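# Put a finned module and a cover into each box

## Task

For every box: place exactly one module (small finned metal block) inside it with its fins pointing up, and lay exactly one cover (flat steel plate) flat on top of the box with its edges lined up with the box's sides; every box must end up sitting flat on the table.

## Robot and tools

Robot: two arms in a simulation. left_arm carries a two-finger gripper; right_arm carries a vacuum cup. Calibrated bases in the scene frame: left_arm at (-0.008, +0.453, 0) m, right_arm at (-0.064, -0.355, 0) m, both turned only slightly about z.

Frames: the scene frame has its origin at table-top height midway between the nominal bases, +z up, +x out over the table, and left_arm on the +y side (image left/right does not match arm names). Reported end_effector_position (m) and end_effector_quat_wxyz use the scene frame. Commanded offsets instead run along each arm's own Hand target axes. Gripper: fingers point along its +z and close along its y; its reported point sits between the closed pads (fingertips reach about 19 mm past it when closed, 6 mm when open). Vacuum: the reported point is the centre of the cup rim, and the cup faces along that point's +z; the tool body widens to about 9 cm sideways from roughly 3 cm behind the rim.

The 16-number row (used by all moving tools): one flat list for both arms, each number in [-1, 1]. Order: left dx, dy, dz, rx, ry, rz, gripper position, force_limit, speed; then right dx, dy, dz, rx, ry, rz, suction. The six pose numbers per arm are an offset, not a pose: they count from that arm's Hand target at the start of the action or move, in the Hand target's own axes, with 1.0 = 0.6 m or 180 degrees; rx, ry, rz form a single rotation vector. Sending all six as 0 re-requests the current Hand target. Gripper position: +1 fully open (85 mm), pads touch near -0.8, -1 squeezes until blocked. force_limit and speed (both start at +1) set grip strength and finger speed (about 20, 85, 150 mm/s at -1, 0, +1); they only take effect after the position number changes by 0.01 or more. Suction: above 0.01 on, otherwise off. To keep a tool unchanged, resend its last numbers; 0 there is an actual command.

execute_actions(actions, cameras): actions is a list of actions; each action is a table of up to 15 rows, one row per 1/30 s step, the last row held to fill 15 steps. Every row counts from the action's start pose, and each new action starts from the current Hand target, so repeating an offset keeps moving. Empty list just reports state and images.

move(target, speed, blend, stop_force, zero, blocking, cameras): drives each end effector in a straight line to the offset row in target (or through a list of up to 15 rows, all counted from the same starting Hand targets). speed in m/s, 0.002 to 1, default 0.25 (turning limited to twice that in rad/s); blend in m rounds corners in a list; stop_force in N, 12 to 80, ends an arm's path when it feels that much push along its path, best used slowly, not with turning, and left out when backing off a contact; zero (default true) rezeroes force first; blocking=false returns early but cannot combine with stop_force. Paths cap at 10 s. The result adds a move: line, e.g. done, off_target, moving, held or fault, plus limits such as paced (pose clipped) or held (steps withheld by a check). done or off_target says nothing about touching.

wait(seconds 0 to 10), stop() to brake a running move, zoom_image(camera, region [x0,y0,x1,y1] up to 504x504 px) on cam_high, cam_left_wrist or cam_right_wrist, read_manual (licence text only), finished_scene(scene 1 or 2) which ends the scene irreversibly.

Reading results: Hand target is the last commanded pose after clipping (each step is clipped to 70 mm and 16 degrees from the measured pose); the arm may settle short, so send the missing offset. Gripper object_status: 0 moving, 1 blocked while opening, 2 blocked while closing (a grip), 3 reached the requested position. position_measured is in counts: 3 open, 78 about 60 mm, 130 about 40 mm, 180 about 20 mm, 230 pads together. Suction: suction_measured near 0 means no seal, 0.83+ airtight; part_present flips to 1 at 0.50, back to 0 below 0.45. A held part rides up to 16 mm nearer the tool. Flange force is the estimated outside force on the tool along its own axes; 'no reading' means no estimate. Joint velocities 'within noise' means that arm is still. MOTOR HOT warns of an overheating stop.

Handling: to pick with suction, switch it on and press the 41 mm rim fully onto a smooth flat face, away from edges, holes or seams; to release, set the part down on its support first, then switch off, and lift 22 mm before the cup is clear. A cup sealed on the table pins the tool until suction is off. To grip, command -1 and confirm status 2.

Avoid: anything leaving the table, dropping or flinging parts, fast impacts, hard presses, squeezing hard on a part still resting on something, and any contact between the arms. Contact torque at the joint load limits (148 N m for the big joints, 37.2 N m for the wrist ones) or 150 N of outside force stops the arm for 10 s; after such a stop, release a gripped part that anchors the arm before moving it. Arms are stiff, so aiming even slightly past a firm contact can fault. Holding loads, stretching out or pushing against unreachable poses heats motors. Objects may occasionally be nudged by outside pushes; thinking time lets the simulation run.

Each tool is called after "Request:" by a JSON object that holds its "api" and its "payload".

## Session

Request:
{"api": "execute_actions", "payload": {"actions": []}}

Scene clock: 0.00 s.
left_arm: end_effector_position=(+0.3320, +0.1592, +0.1789) position_measured=3 object_status=3 end_effector_quat_wxyz=(-0.343, -0.140, +0.916, -0.155) | right_arm: end_effector_position=(+0.3161, -0.5581, +0.2130) suction_measured=0.00 part_present=0 end_effector_quat_wxyz=(+0.357, +0.403, +0.618, +0.572)
Joint positions: left_arm=[-0.104 0.344 -0.187 0.461 -1.672 0.31] | right_arm=[-1.165 0.159 -0.444 -1.463 -1.569 0.586]
Joint velocities: within noise
Flange force (N): no reading
Hand target: left_arm +0.3320, +0.1592, +0.1789; -0.343, -0.140, +0.916, -0.155 | right_arm +0.3161, -0.5581, +0.2130; +0.357, +0.403, +0.618, +0.572

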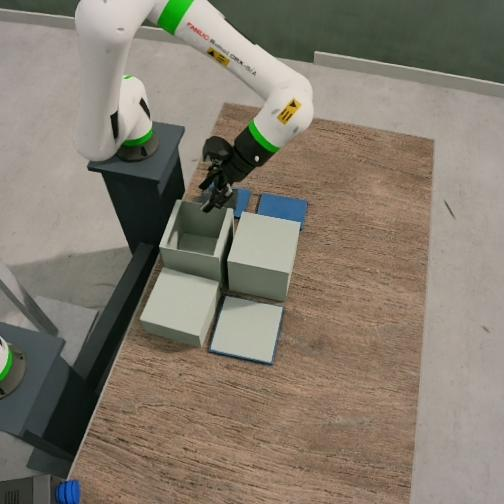

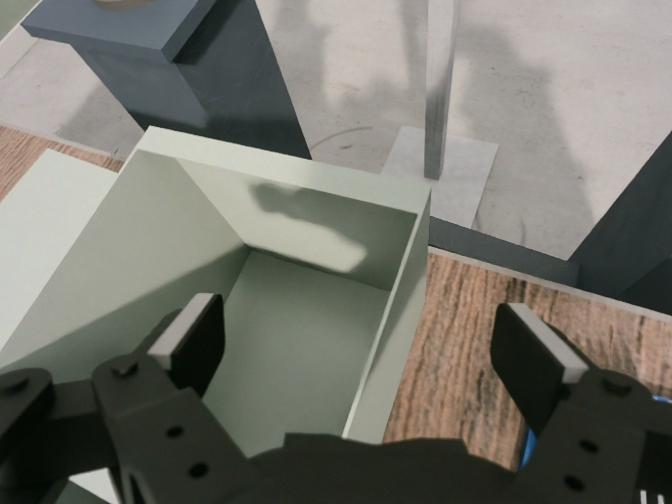

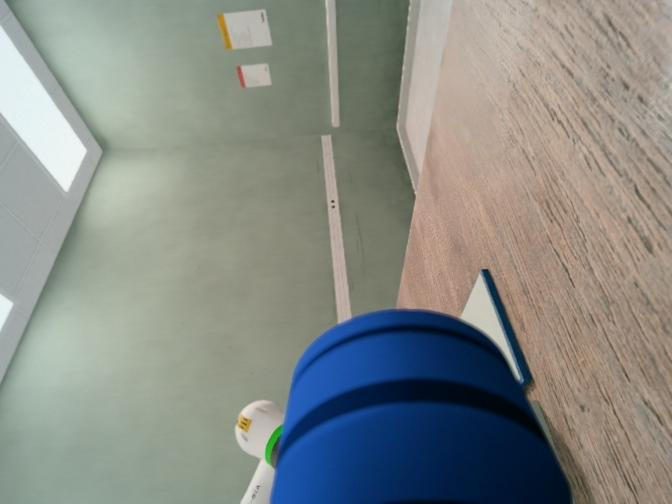

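Request:
{"api": "zoom_image", "payload": {"camera": "cam_high", "region": [120, 130, 320, 380]}}

Request:
{"api": "zoom_image", "payload": {"camera": "cam_left_wrist", "region": [330, 200, 672, 504]}}

Scaled by 2.016.

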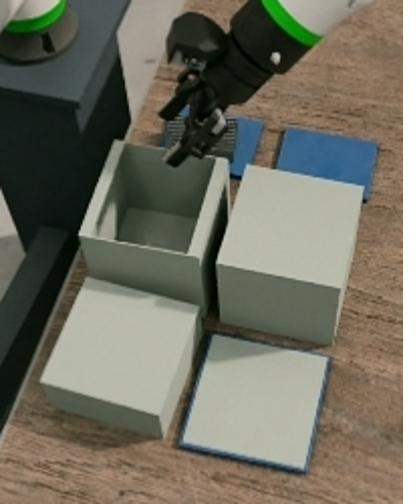

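Scaled by 1.474.

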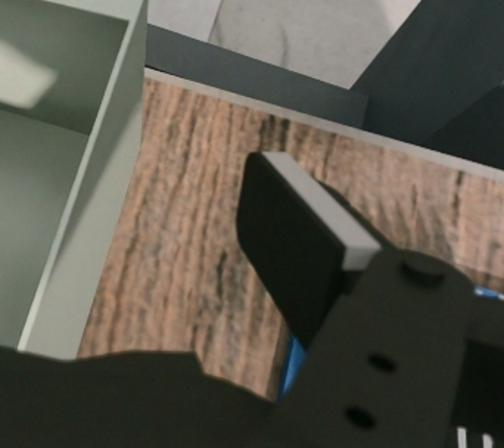

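Request:
{"api": "move", "payload": {"target": [0.245,0.118,-0.428,-0.102,-0.225,0.092,1,-0.5,-0.5,0.45,0.408,0.231,0.462,-0.107,0.107,0]}}

Scene clock: 52.23 s.
left_arm: end_effector_position=(+0.3496, +0.2991, +0.4485) position_measured=3 object_status=3 end_effector_quat_wxyz=(+0.001, +0.000, +1.000, +0.001) | right_arm: end_effector_position=(+0.3496, -0.2500, +0.4496) suction_measured=0.00 part_present=0 end_effector_quat_wxyz=(+0.000, +0.707, +0.707, +0.000)
Joint positions: left_arm=[-0.062 -0.072 0.327 -0.002 -1.969 0.067] | right_arm=[0.589 0.009 0.364 0.001 -1.926 -2.129]
Joint velocities: within noise
Flange force (N): left_arm=[2.1 3.6 2.8] | right_arm=[-0.7 3.4 -4.1]
Hand target: left_arm +0.3496, +0.2991, +0.4485; +0.001, +0.000, +1.000, +0.001 | right_arm +0.3496, -0.2500, +0.4496; +0.000, +0.707, +0.707, +0.000
Off the commanded pose: left_arm 0.000 m, 0 deg | right_arm 0.000 m, 0 deg.
move: done

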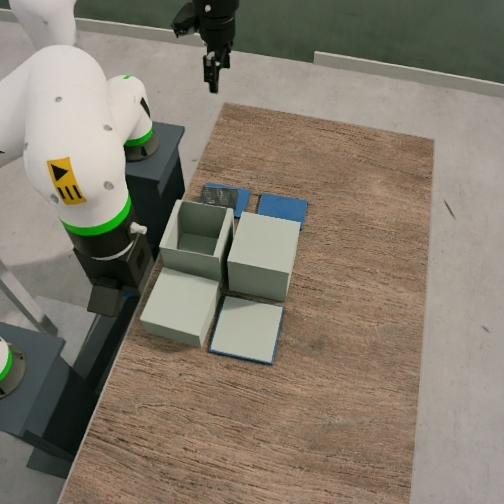

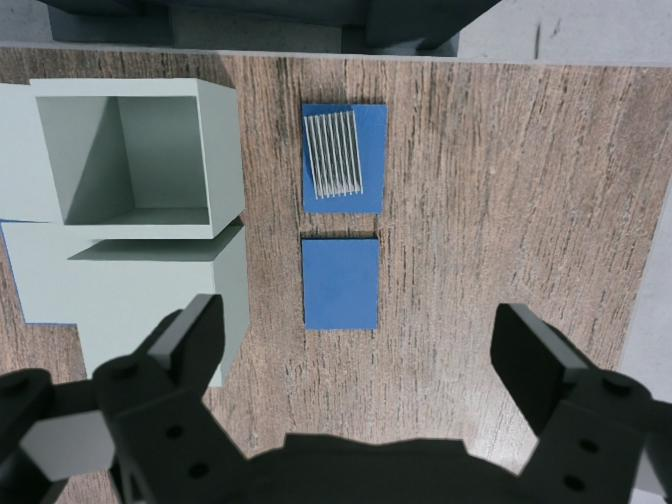

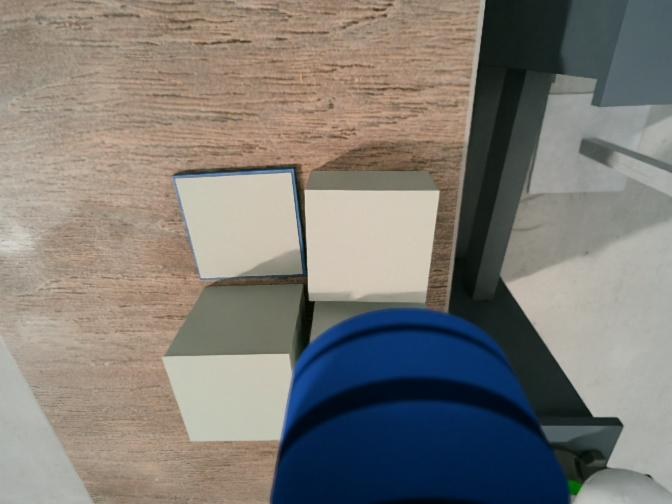

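Request:
{"api": "zoom_image", "payload": {"camera": "cam_right_wrist", "region": [140, 140, 460, 460]}}

Request:
{"api": "zoom_image", "payload": {"camera": "cam_left_wrist", "region": [0, 40, 420, 400]}}

Request:
{"api": "zoom_image", "payload": {"camera": "cam_high", "region": [130, 170, 320, 370]}}

Scaled by 1.575.

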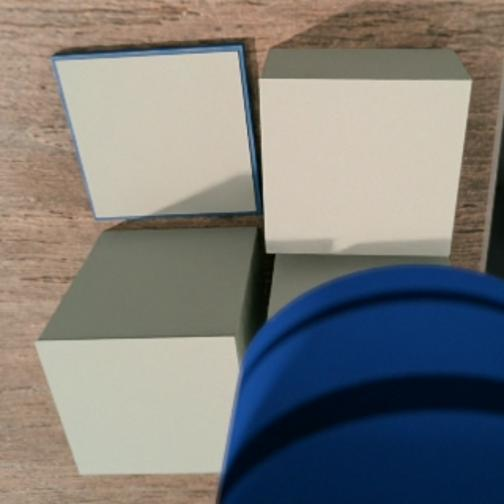

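Scaled by 1.200.

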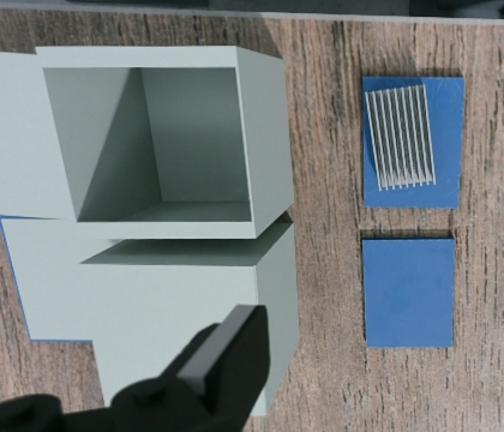

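Scaled by 2.520.

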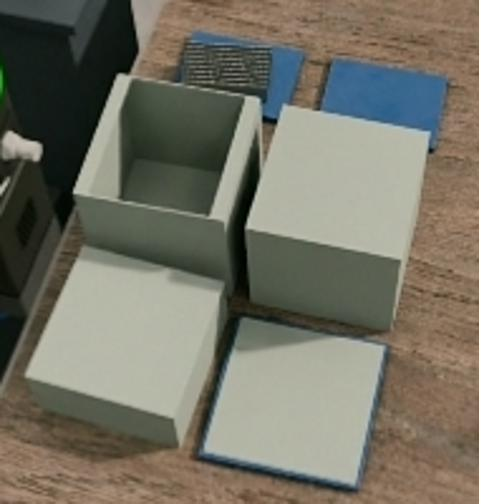

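Request:
{"api": "move", "payload": {"target": [-0.167,0.25,0.3,0.109,-0.109,0.491,1,-0.5,-0.5,-0.05,0.083,0.383,0,0.1667,0,0]}}

Scene clock: 119.97 s.
left_arm: end_effector_position=(+0.4501, +0.4494, +0.2689) position_measured=3 object_status=3 end_effector_quat_wxyz=(+0.153, +0.690, +0.691, -0.152) | right_arm: end_effector_position=(+0.3995, -0.2800, +0.2198) suction_measured=0.00 part_present=0 end_effector_quat_wxyz=(-0.183, +0.683, +0.683, +0.183)
Joint positions: left_arm=[0.537 0.07 -0.137 0.373 -1.592 -2.135] | right_arm=[0.118 0.09 -0.033 -0.528 -1.42 -1.584]
Joint velocities: within noise
Flange force (N): left_arm=[1.6 -2.3 0.3] | right_arm=[-0.8 2.5 -3.8]
Hand target: left_arm +0.4501, +0.4494, +0.2689; +0.153, +0.690, +0.691, -0.152 | right_arm +0.3995, -0.2800, +0.2198; -0.183, +0.683, +0.683, +0.183
Off the commanded pose: left_arm 0.000 m, 0 deg | right_arm 0.000 m, 0 deg.
move: done

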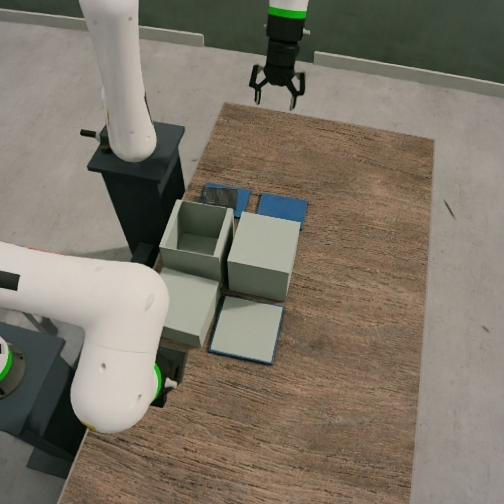

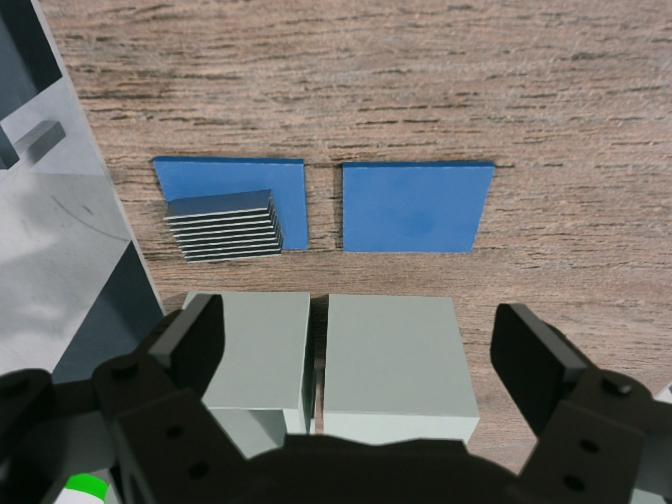

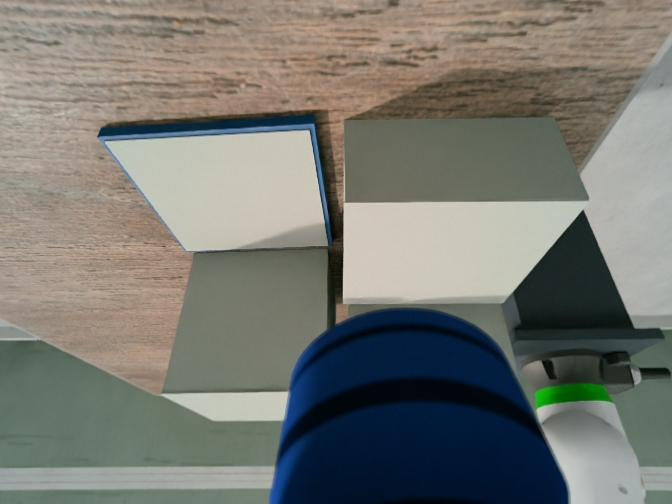

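Request:
{"api": "zoom_image", "payload": {"camera": "cam_left_wrist", "region": [140, 140, 500, 450]}}

Request:
{"api": "zoom_image", "payload": {"camera": "cam_right_wrist", "region": [80, 90, 340, 330]}}

Request:
{"api": "zoom_image", "payload": {"camera": "cam_right_wrist", "region": [330, 90, 630, 330]}}

Scaled by 1.400.

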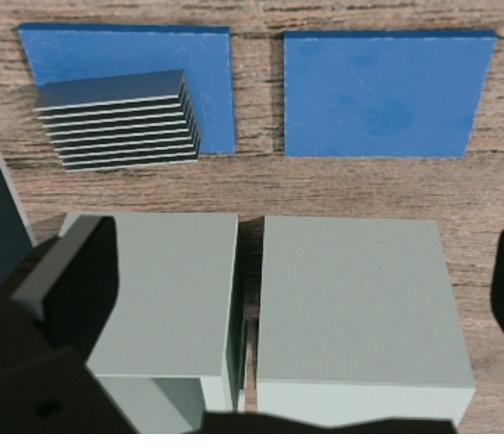

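Scaled by 1.938.

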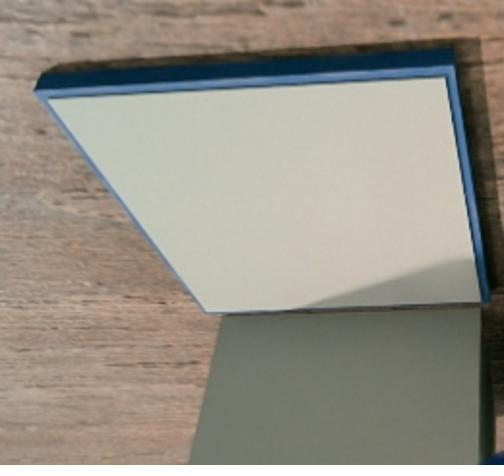

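Scaled by 1.680.

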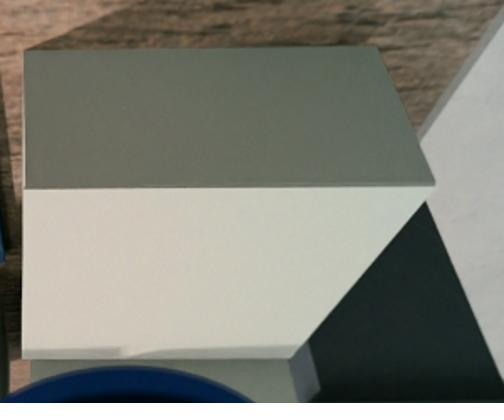

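Request:
{"api": "zoom_image", "payload": {"camera": "cam_left_wrist", "region": [290, 370, 500, 450]}}

Request:
{"api": "zoom_image", "payload": {"camera": "cam_left_wrist", "region": [140, 150, 330, 280]}}

Request:
{"api": "zoom_image", "payload": {"camera": "cam_right_wrist", "region": [130, 240, 340, 430]}}

Request:
{"api": "zoom_image", "payload": {"camera": "cam_high", "region": [210, 200, 310, 310]}}

Scaled by 2.400.

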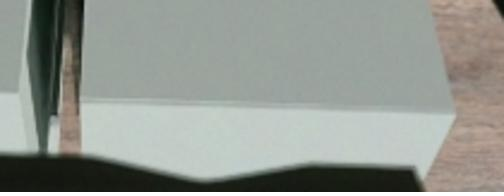

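Scaled by 2.653.

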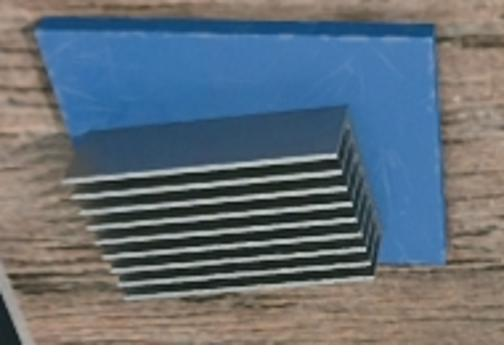

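Scaled by 2.400.

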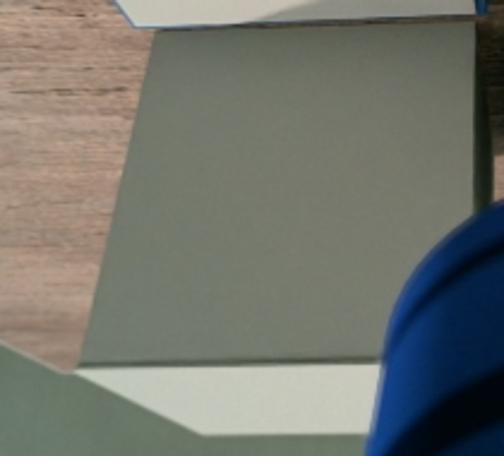

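Scaled by 4.582.

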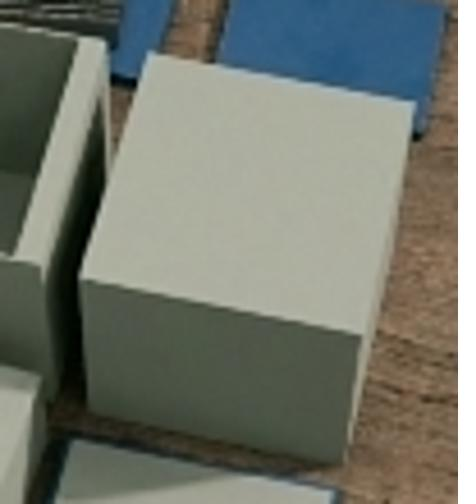

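Request:
{"api": "move", "payload": {"target": [0,0,0,0,0,0,1,-0.5,-0.5,0.187,-0.119,0.3,0,-0.1667,0,0]}}

Request:
{"api": "zoom_image", "payload": {"camera": "cam_high", "region": [100, 170, 320, 390]}}

Scene clock: 189.20 s.
left_arm: end_effector_position=(+0.4501, +0.4494, +0.2689) position_measured=3 object_status=3 end_effector_quat_wxyz=(+0.153, +0.690, +0.691, -0.152) | right_arm: end_effector_position=(+0.3281, -0.0930, +0.1200) suction_measured=0.00 part_present=0 end_effector_quat_wxyz=(+0.000, +0.707, +0.707, +0.000)
Joint positions: left_arm=[0.537 0.07 -0.137 0.373 -1.592 -2.135] | right_arm=[0.899 0.15 -0.271 0.001 -1.15 -2.44]
Joint velocities: within noise
Flange force (N): left_arm=[0.9 -2.7 0.3] | right_arm=[-0.2 3.5 -2.5]
Hand target: left_arm +0.4501, +0.4494, +0.2689; +0.153, +0.690, +0.691, -0.152 | right_arm +0.3281, -0.0929, +0.1199; +0.000, +0.707, +0.707, +0.000
Off the commanded pose: left_arm 0.000 m, 0 deg | right_arm 0.000 m, 0 deg.
move: done

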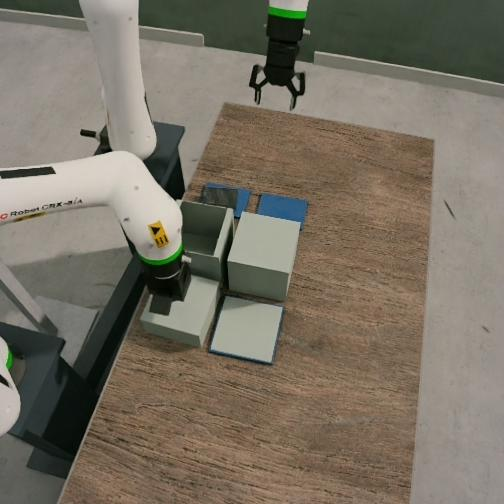

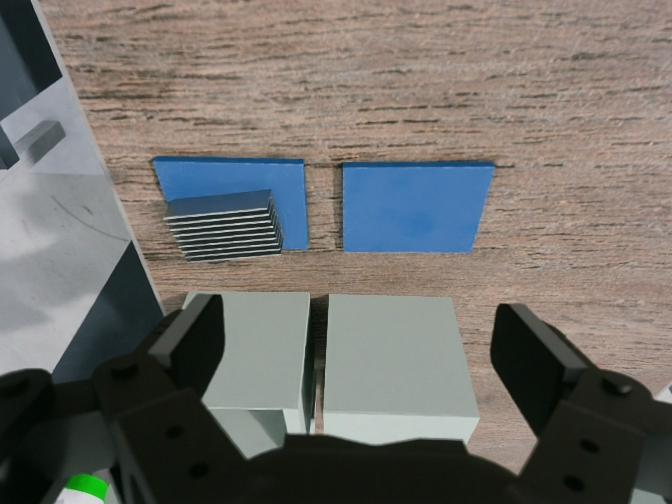

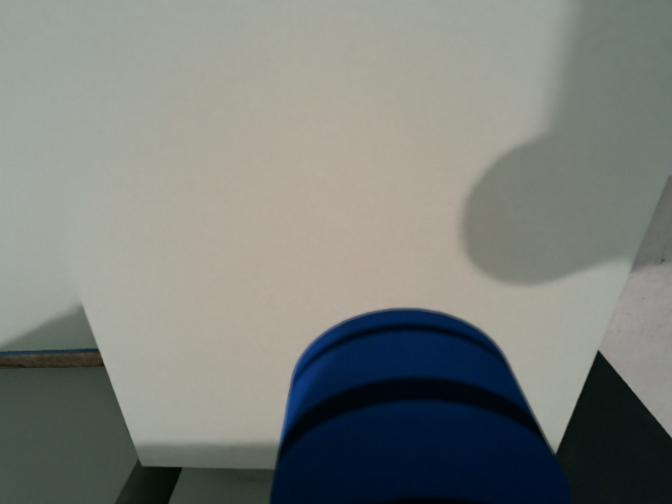

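Scaled by 2.291.

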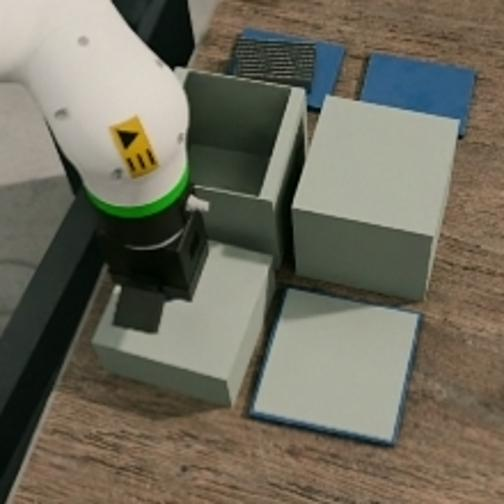

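Request:
{"api": "move", "payload": {"target": [0,0,0,0,0,0,1,-0.5,-0.5,0,0,0.08,0,0,0,1], "speed": 0.02, "stop_force": 15, "cameras": []}}

Request:
{"api": "wait", "payload": {"seconds": 0.7, "cameras": []}}

Scene clock: 197.30 s.
left_arm: end_effector_position=(+0.4501, +0.4494, +0.2689) position_measured=3 object_status=3 end_effector_quat_wxyz=(+0.153, +0.690, +0.691, -0.152) | right_arm: end_effector_position=(+0.3281, -0.0930, +0.0719) suction_measured=0.95 part_present=1 end_effector_quat_wxyz=(+0.000, +0.707, +0.707, +0.000)
Joint positions: left_arm=[0.537 0.07 -0.137 0.373 -1.592 -2.135] | right_arm=[0.899 0.206 -0.329 0.001 -1.035 -2.44]
Joint velocities: within noise
Flange force (N): left_arm=[0.7 -2.7 0.5] | right_arm=[0.1 3.5 -0.1]
Hand target: left_arm +0.4501, +0.4494, +0.2689; +0.153, +0.690, +0.691, -0.152 | right_arm +0.3282, -0.0930, +0.0719; +0.000, +0.707, +0.707, +0.000
Off the commanded pose: left_arm 0.000 m, 0 deg | right_arm 0.000 m, 0 deg.
move: done
No camera images: "cameras" was empty.

Scene clock: 198.00 s.
left_arm: end_effector_position=(+0.4501, +0.4494, +0.2689) position_measured=3 object_status=3 end_effector_quat_wxyz=(+0.153, +0.690, +0.691, -0.152) | right_arm: end_effector_position=(+0.3281, -0.0930, +0.0719) suction_measured=0.95 part_present=1 end_effector_quat_wxyz=(+0.000, +0.707, +0.707, +0.000)
Joint positions: left_arm=[0.537 0.07 -0.137 0.373 -1.592 -2.135] | right_arm=[0.899 0.206 -0.329 0.001 -1.035 -2.44]
Joint velocities: within noise
Flange force (N): left_arm=[1.1 -2.5 -0.2] | right_arm=[-0.3 3.0 -0.1]
Hand target: left_arm +0.4501, +0.4494, +0.2689; +0.153, +0.690, +0.691, -0.152 | right_arm +0.3282, -0.0930, +0.0719; +0.000, +0.707, +0.707, +0.000
Off the commanded pose: left_arm 0.000 m, 0 deg | right_arm 0.000 m, 0 deg.
wait: 0.70 s; at rest by 0.17 s
No camera images: "cameras" was empty.

Request:
{"api": "move", "payload": {"target": [0,0,0,0,0,0,1,-0.5,-0.5,0,0,-0.12,0,0,0,1], "speed": 0.06}}

Request:
{"api": "zoom_image", "payload": {"camera": "cam_high", "region": [100, 170, 320, 390]}}

Scene clock: 203.00 s.
left_arm: end_effector_position=(+0.4501, +0.4494, +0.2689) position_measured=3 object_status=3 end_effector_quat_wxyz=(+0.153, +0.690, +0.691, -0.152) | right_arm: end_effector_position=(+0.3281, -0.0929, +0.1439) suction_measured=0.95 part_present=1 end_effector_quat_wxyz=(+0.000, +0.707, +0.707, +0.000)
Joint positions: left_arm=[0.537 0.07 -0.137 0.373 -1.592 -2.135] | right_arm=[0.899 0.127 -0.237 0.001 -1.207 -2.44]
Joint velocities: within noise
Flange force (N): left_arm=[0.3 -2.9 0.3] | right_arm=[-0.1 3.0 0.1]
Hand target: left_arm +0.4501, +0.4494, +0.2689; +0.153, +0.690, +0.691, -0.152 | right_arm +0.3281, -0.0929, +0.1439; +0.000, +0.707, +0.707, +0.000
Off the commanded pose: left_arm 0.000 m, 0 deg | right_arm 0.000 m, 0 deg.
move: done

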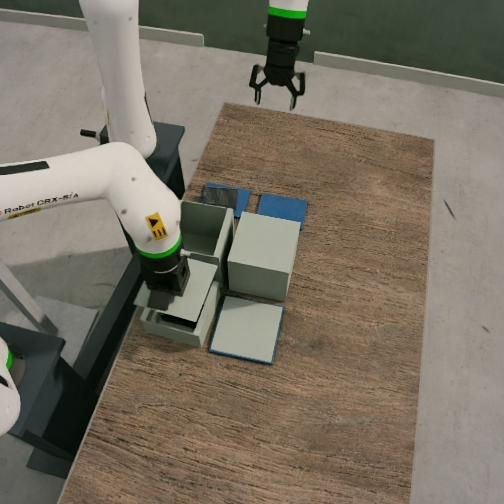

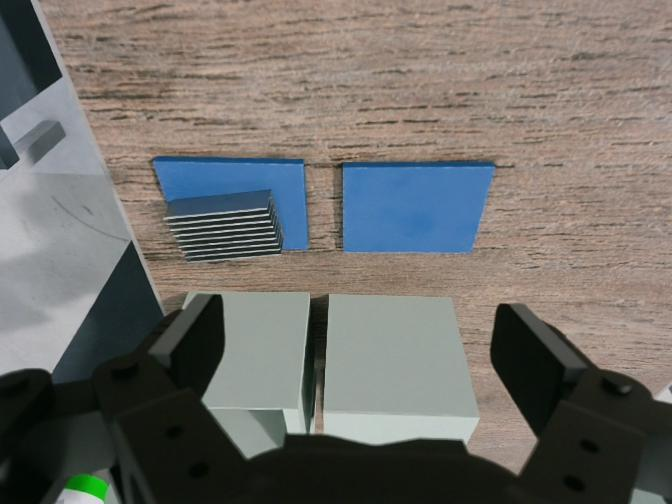

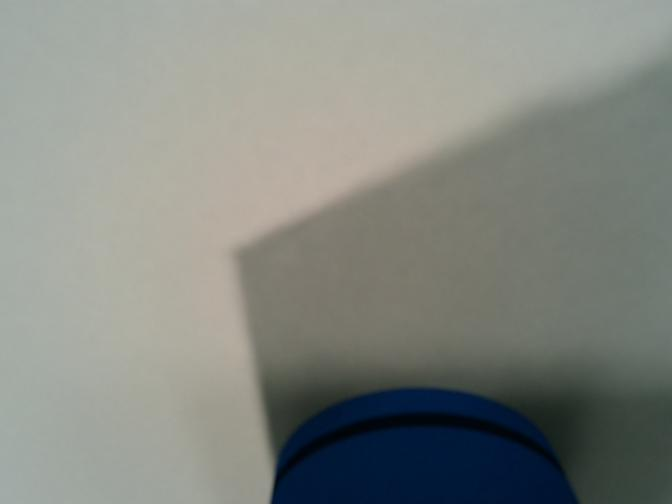

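Scaled by 2.291.

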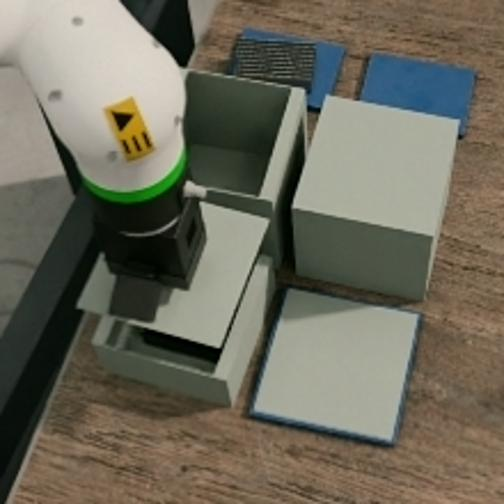

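Request:
{"api": "move", "payload": {"target": [-0.745,-0.2,0.135,0,0.139,0,1,-0.5,-0.5,-0.433,0.083,-0.167,0,0,0,1]}}

Request:
{"api": "zoom_image", "payload": {"camera": "cam_high", "region": [100, 170, 320, 390]}}

Scene clock: 221.00 s.
left_arm: end_effector_position=(+0.3303, +0.0099, +0.3836) position_measured=3 object_status=3 end_effector_quat_wxyz=(+0.000, +0.707, +0.707, +0.001) | right_arm: end_effector_position=(+0.3780, -0.3527, +0.2443) suction_measured=0.95 part_present=1 end_effector_quat_wxyz=(+0.000, +0.707, +0.707, +0.000)
Joint positions: left_arm=[-0.679 0.323 0.612 -0.002 -1.86 -0.885] | right_arm=[0.335 -0.009 -0.139 0.001 -1.44 -1.875]
Joint velocities: within noise
Flange force (N): left_arm=[4.8 -2.2 3.5] | right_arm=[-1.9 2.9 0.0]
Hand target: left_arm +0.3303, +0.0098, +0.3836; +0.000, +0.707, +0.707, +0.001 | right_arm +0.3780, -0.3527, +0.2443; +0.000, +0.707, +0.707, +0.000
Off the commanded pose: left_arm 0.000 m, 0 deg | right_arm 0.000 m, 0 deg.
move: done

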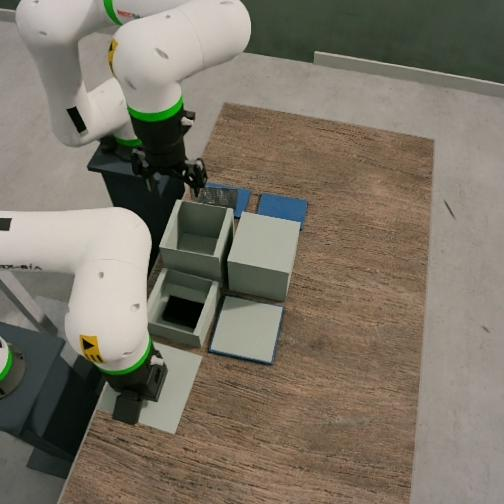

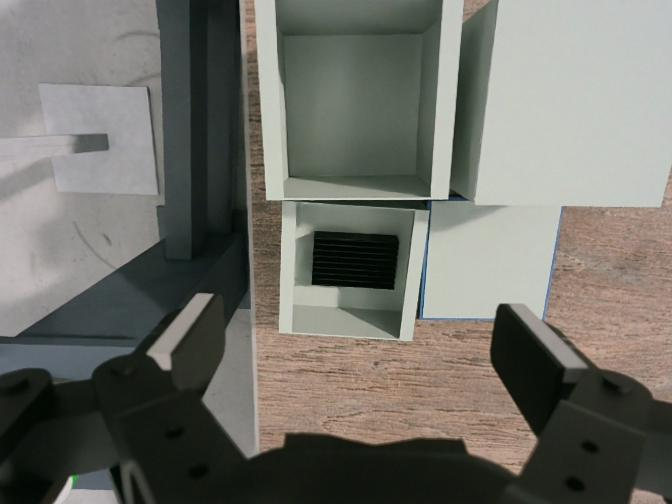

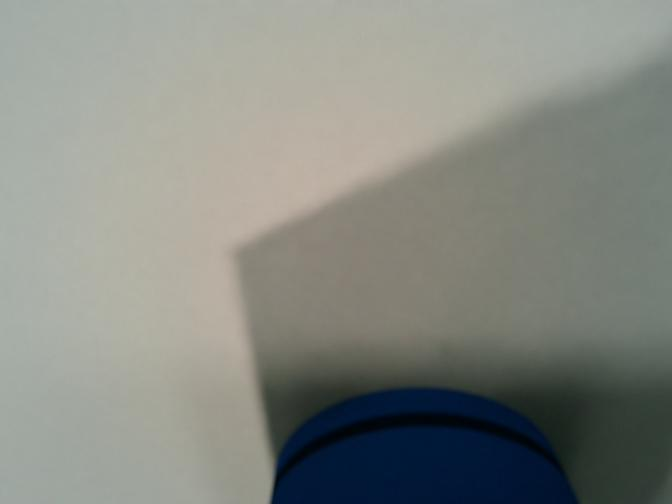

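Scaled by 2.291.

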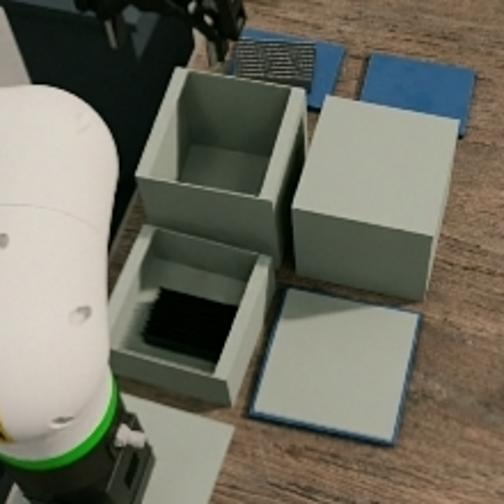

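Request:
{"api": "zoom_image", "payload": {"camera": "cam_left_wrist", "region": [270, 190, 440, 350]}}

Request:
{"api": "zoom_image", "payload": {"camera": "cam_left_wrist", "region": [240, 0, 672, 350]}}

Scaled by 2.965.

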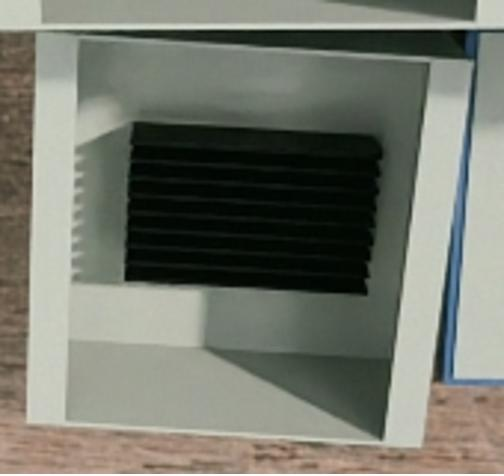

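Scaled by 1.167.

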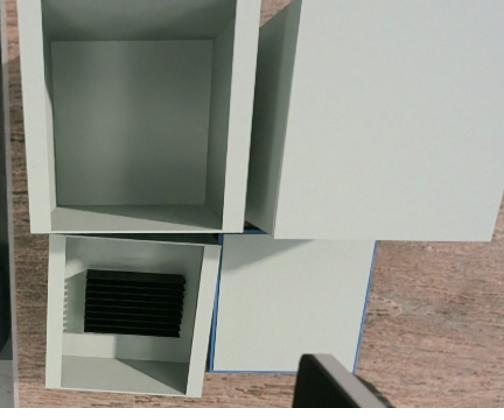

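Request:
{"api": "move", "payload": {"target": [[0.433,0.05,0.139,0,0,-0.5,1,-0.5,-0.5,0,0,0,0,0,0,1],[0.433,0.05,0.139,0,0,-0.5,1,-0.5,-0.5,0.4328,-0.0832,0.2405,0,0,0,1],[0.433,0.05,0.139,0,0,-0.5,1,-0.5,-0.5,0.4328,-0.0832,0.2863,0,0,0,1]], "speed": [0.35,0.2,0.03]}}

Request:
{"api": "zoom_image", "payload": {"camera": "cam_left_wrist", "region": [0, 0, 504, 504]}}

Request:
{"api": "zoom_image", "payload": {"camera": "cam_high", "region": [100, 170, 320, 390]}}

Scene clock: 401.03 s.
left_arm: end_effector_position=(+0.3602, +0.2698, +0.3007) position_measured=3 object_status=3 end_effector_quat_wxyz=(+0.001, +0.000, +1.000, +0.001) | right_arm: end_effector_position=(+0.3280, -0.0931, +0.0724) suction_measured=0.95 part_present=1 end_effector_quat_wxyz=(+0.000, +0.707, +0.707, +0.000)
Joint positions: left_arm=[-0.136 -0.097 -0.049 -0.002 -1.617 0.143] | right_arm=[0.899 0.205 -0.329 0.001 -1.036 -2.44]
Joint velocities: within noise
Flange force (N): left_arm=[0.7 3.1 1.0] | right_arm=[-0.2 2.7 0.1]
Hand target: left_arm +0.3602, +0.2698, +0.3007; +0.001, +0.000, +1.000, +0.001 | right_arm +0.3280, -0.0931, +0.0724; +0.000, +0.707, +0.707, +0.000
Off the commanded pose: left_arm 0.000 m, 0 deg | right_arm 0.000 m, 0 deg.
move: done

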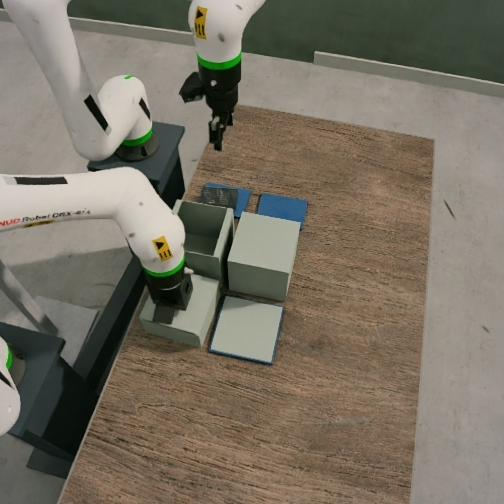

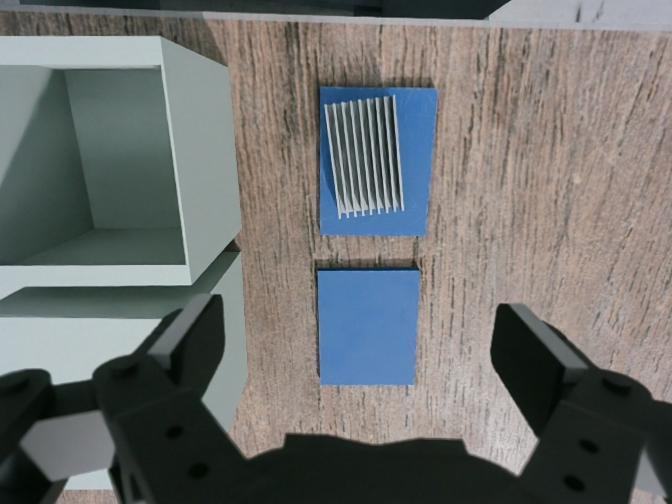

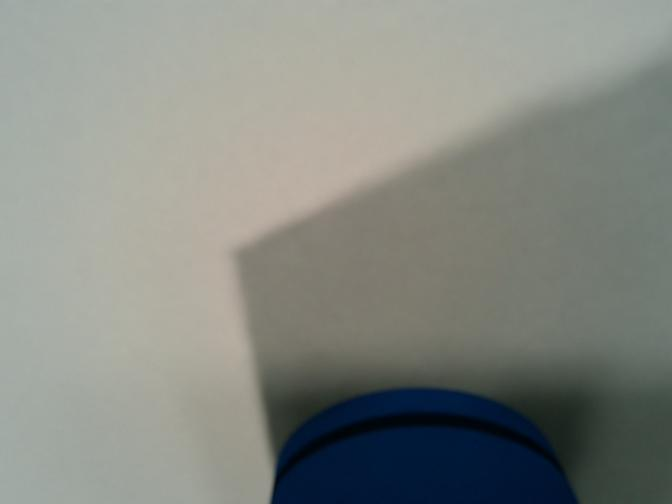

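Scaled by 1.000.

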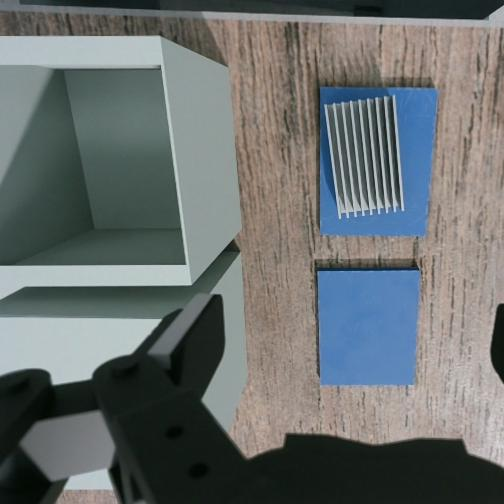

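Scaled by 2.291.

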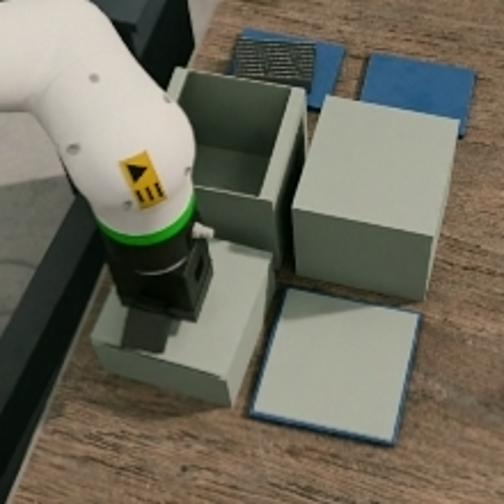

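Request:
{"api": "move", "payload": {"target": [0,0,0,0,0,0,1,-0.5,-0.5,0,0,0,0,0,0,0], "cameras": []}}

Request:
{"api": "wait", "payload": {"seconds": 0.5, "cameras": []}}

Request:
{"api": "move", "payload": {"target": [[0,0,0,0,0,0,1,-0.5,-0.5,0,0,-0.05,0,0,0,0],[0,0,0,0,0,0,1,-0.5,-0.5,0,0,-0.2,0,0,0,0],[0,0,0,0,0,0,1,-0.5,-0.5,0.297,0.272,-0.2,0,0,0,0]], "speed": [0.04,0.25,0.3]}}

Scene clock: 428.73 s.
left_arm: end_effector_position=(+0.3602, +0.2698, +0.3007) position_measured=3 object_status=3 end_effector_quat_wxyz=(+0.001, +0.000, +1.000, +0.001) | right_arm: end_effector_position=(+0.3280, -0.0931, +0.0723) suction_measured=0.00 part_present=0 end_effector_quat_wxyz=(+0.000, +0.707, +0.707, +0.000)
Joint positions: left_arm=[-0.136 -0.097 -0.049 -0.002 -1.617 0.143] | right_arm=[0.899 0.205 -0.329 0.001 -1.036 -2.44]
Joint velocities: within noise
Flange force (N): left_arm=[1.7 2.4 1.9] | right_arm=[0.3 2.8 -5.3]
Hand target: left_arm +0.3602, +0.2698, +0.3007; +0.001, +0.000, +1.000, +0.001 | right_arm +0.3280, -0.0931, +0.0724; +0.000, +0.707, +0.707, +0.000
Off the commanded pose: left_arm 0.000 m, 0 deg | right_arm 0.000 m, 0 deg.
move: done
No camera images: "cameras" was empty.

Scene clock: 429.23 s.
left_arm: end_effector_position=(+0.3602, +0.2698, +0.3007) position_measured=3 object_status=3 end_effector_quat_wxyz=(+0.001, +0.000, +1.000, +0.001) | right_arm: end_effector_position=(+0.3280, -0.0931, +0.0723) suction_measured=0.00 part_present=0 end_effector_quat_wxyz=(+0.000, +0.707, +0.707, +0.000)
Joint positions: left_arm=[-0.136 -0.097 -0.049 -0.002 -1.617 0.143] | right_arm=[0.899 0.205 -0.329 0.001 -1.036 -2.44]
Joint velocities: within noise
Flange force (N): left_arm=[1.2 2.4 1.8] | right_arm=[0.3 3.3 -5.2]
Hand target: left_arm +0.3602, +0.2698, +0.3007; +0.001, +0.000, +1.000, +0.001 | right_arm +0.3280, -0.0931, +0.0724; +0.000, +0.707, +0.707, +0.000
Off the commanded pose: left_arm 0.000 m, 0 deg | right_arm 0.000 m, 0 deg.
wait: 0.50 s; at rest by 0.17 s
No camera images: "cameras" was empty.

Scene clock: 432.00 s.
left_arm: end_effector_position=(+0.3602, +0.2698, +0.3007) position_measured=3 object_status=3 end_effector_quat_wxyz=(+0.001, +0.000, +1.000, +0.001) | right_arm: end_effector_position=(+0.4550, +0.0466, +0.1919) suction_measured=0.00 part_present=0 end_effector_quat_wxyz=(+0.003, +0.707, +0.707, +0.008)
Joint positions: left_arm=[-0.136 -0.097 -0.049 -0.002 -1.617 0.143] | right_arm=[0.891 0.542 0.426 0.007 -1.439 -2.432]
Joint velocities: within noise
Flange force (N): left_arm=[2.4 2.1 2.2] | right_arm=[-0.9 1.2 -3.1]
Hand target: left_arm +0.3602, +0.2698, +0.3007; +0.001, +0.000, +1.000, +0.001 | right_arm +0.4550, +0.0466, +0.1919; +0.003, +0.707, +0.707, +0.008 (not the last commanded pose)
Off the commanded pose: left_arm 0.000 m, 0 deg | right_arm 0.053 m, 1 deg.
move: held (right_arm; a check stopped the path); limits=held
pose unreachable (right arm): on one or more control steps of this call, first in action 0 (counted from 0), this arm could not follow its commanded pose, so it was not sent that pose on those steps. It may still have moved: this result reports where it is.
cause: moving toward the commanded pose would bring a part of the arm too close to another arm (a part of this arm just beyond joint 4 (forearm roll) and the left arm's gripper, along the way the arms are being sent, or toward where that arm still pushes).

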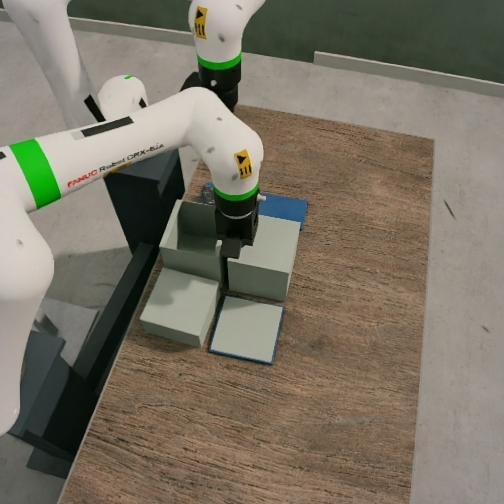

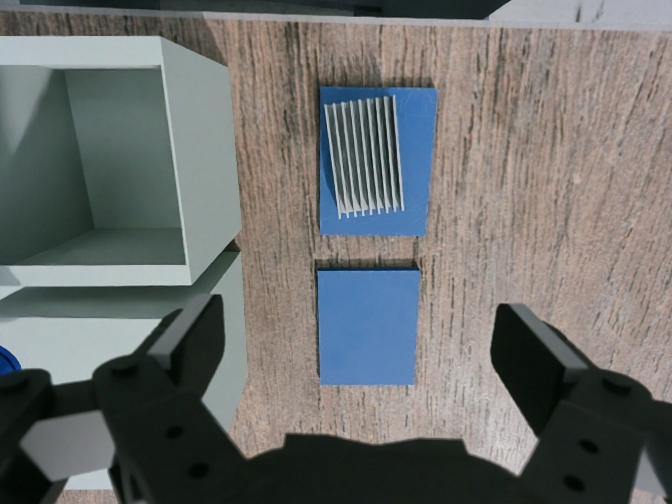

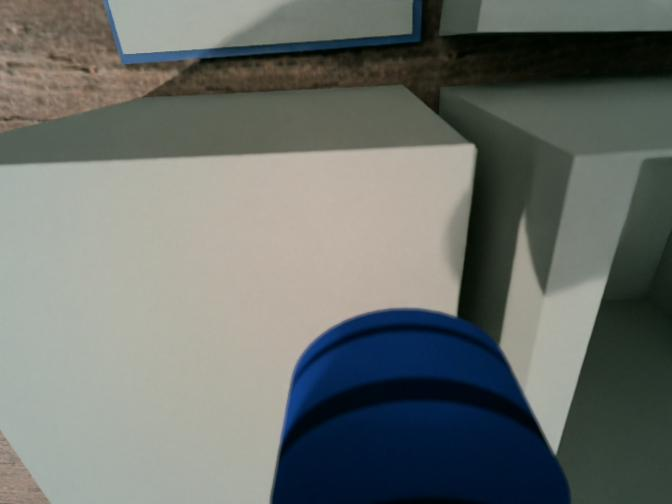

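Request:
{"api": "move", "payload": {"target": [[0.05,0.217,0,0,0,0,1,-0.5,-0.5,0,0,0,0,0,0,0],[0.05,0.217,0,0,0,0,1,-0.5,-0.5,0.064,0.07,0,0,0,0,0]], "speed": [0.35,0.2], "cameras": ["cam_right_wrist"]}}

Request:
{"api": "move", "payload": {"target": [0,0,0,0,0,0,1,-0.5,-0.5,0,0,0.085,0,0,0,1], "speed": 0.025, "stop_force": 15, "cameras": []}}

Scene clock: 444.30 s.
left_arm: end_effector_position=(+0.3301, +0.4000, +0.3009) position_measured=3 object_status=3 end_effector_quat_wxyz=(+0.001, +0.000, +1.000, +0.001) | right_arm: end_effector_position=(+0.4969, +0.0850, +0.1929) suction_measured=0.00 part_present=0 end_effector_quat_wxyz=(+0.003, +0.707, +0.707, +0.008)
Joint positions: left_arm=[0.239 -0.278 -0.198 -0.002 -1.649 -0.231] | right_arm=[0.881 0.708 0.686 0.006 -1.534 -2.422]
Joint velocities: within noise
Flange force (N): left_arm=[0.4 1.9 1.0] | right_arm=[-1.1 0.5 -3.2]
Hand target: left_arm +0.3301, +0.4000, +0.3009; +0.001, +0.000, +1.000, +0.001 | right_arm +0.4969, +0.0850, +0.1928; +0.003, +0.707, +0.707, +0.008
Off the commanded pose: left_arm 0.000 m, 0 deg | right_arm 0.000 m, 0 deg.
move: done
Images, in order (width x height): cam_right_wrist 672x504.

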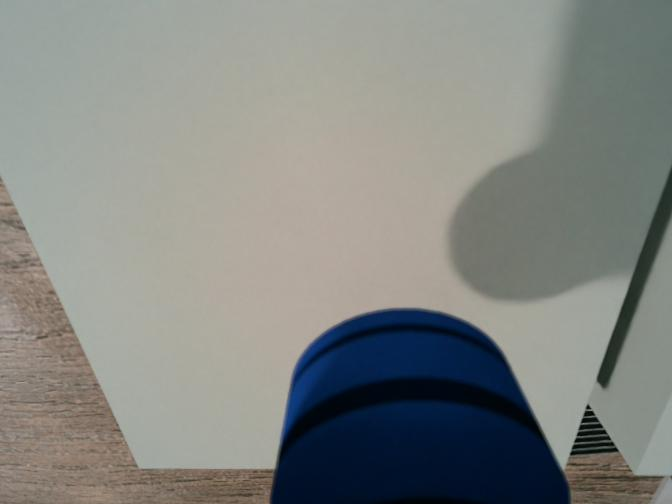

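Scene clock: 446.97 s.
left_arm: end_effector_position=(+0.3301, +0.4000, +0.3009) position_measured=3 object_status=3 end_effector_quat_wxyz=(+0.001, +0.000, +1.000, +0.001) | right_arm: end_effector_position=(+0.4977, +0.0854, +0.1418) suction_measured=0.95 part_present=1 end_effector_quat_wxyz=(+0.003, +0.707, +0.707, +0.008)
Joint positions: left_arm=[0.239 -0.278 -0.198 -0.002 -1.649 -0.231] | right_arm=[0.881 0.722 0.59 0.006 -1.424 -2.422]
Joint velocities: within noise
Flange force (N): left_arm=[1.2 1.9 2.5] | right_arm=[-0.6 0.9 -0.8]
Hand target: left_arm +0.3301, +0.4000, +0.3009; +0.001, +0.000, +1.000, +0.001 | right_arm +0.4977, +0.0854, +0.1418; +0.003, +0.707, +0.707, +0.008
Off the commanded pose: left_arm 0.000 m, 0 deg | right_arm 0.000 m, 0 deg.
move: done
No camera images: "cameras" was empty.


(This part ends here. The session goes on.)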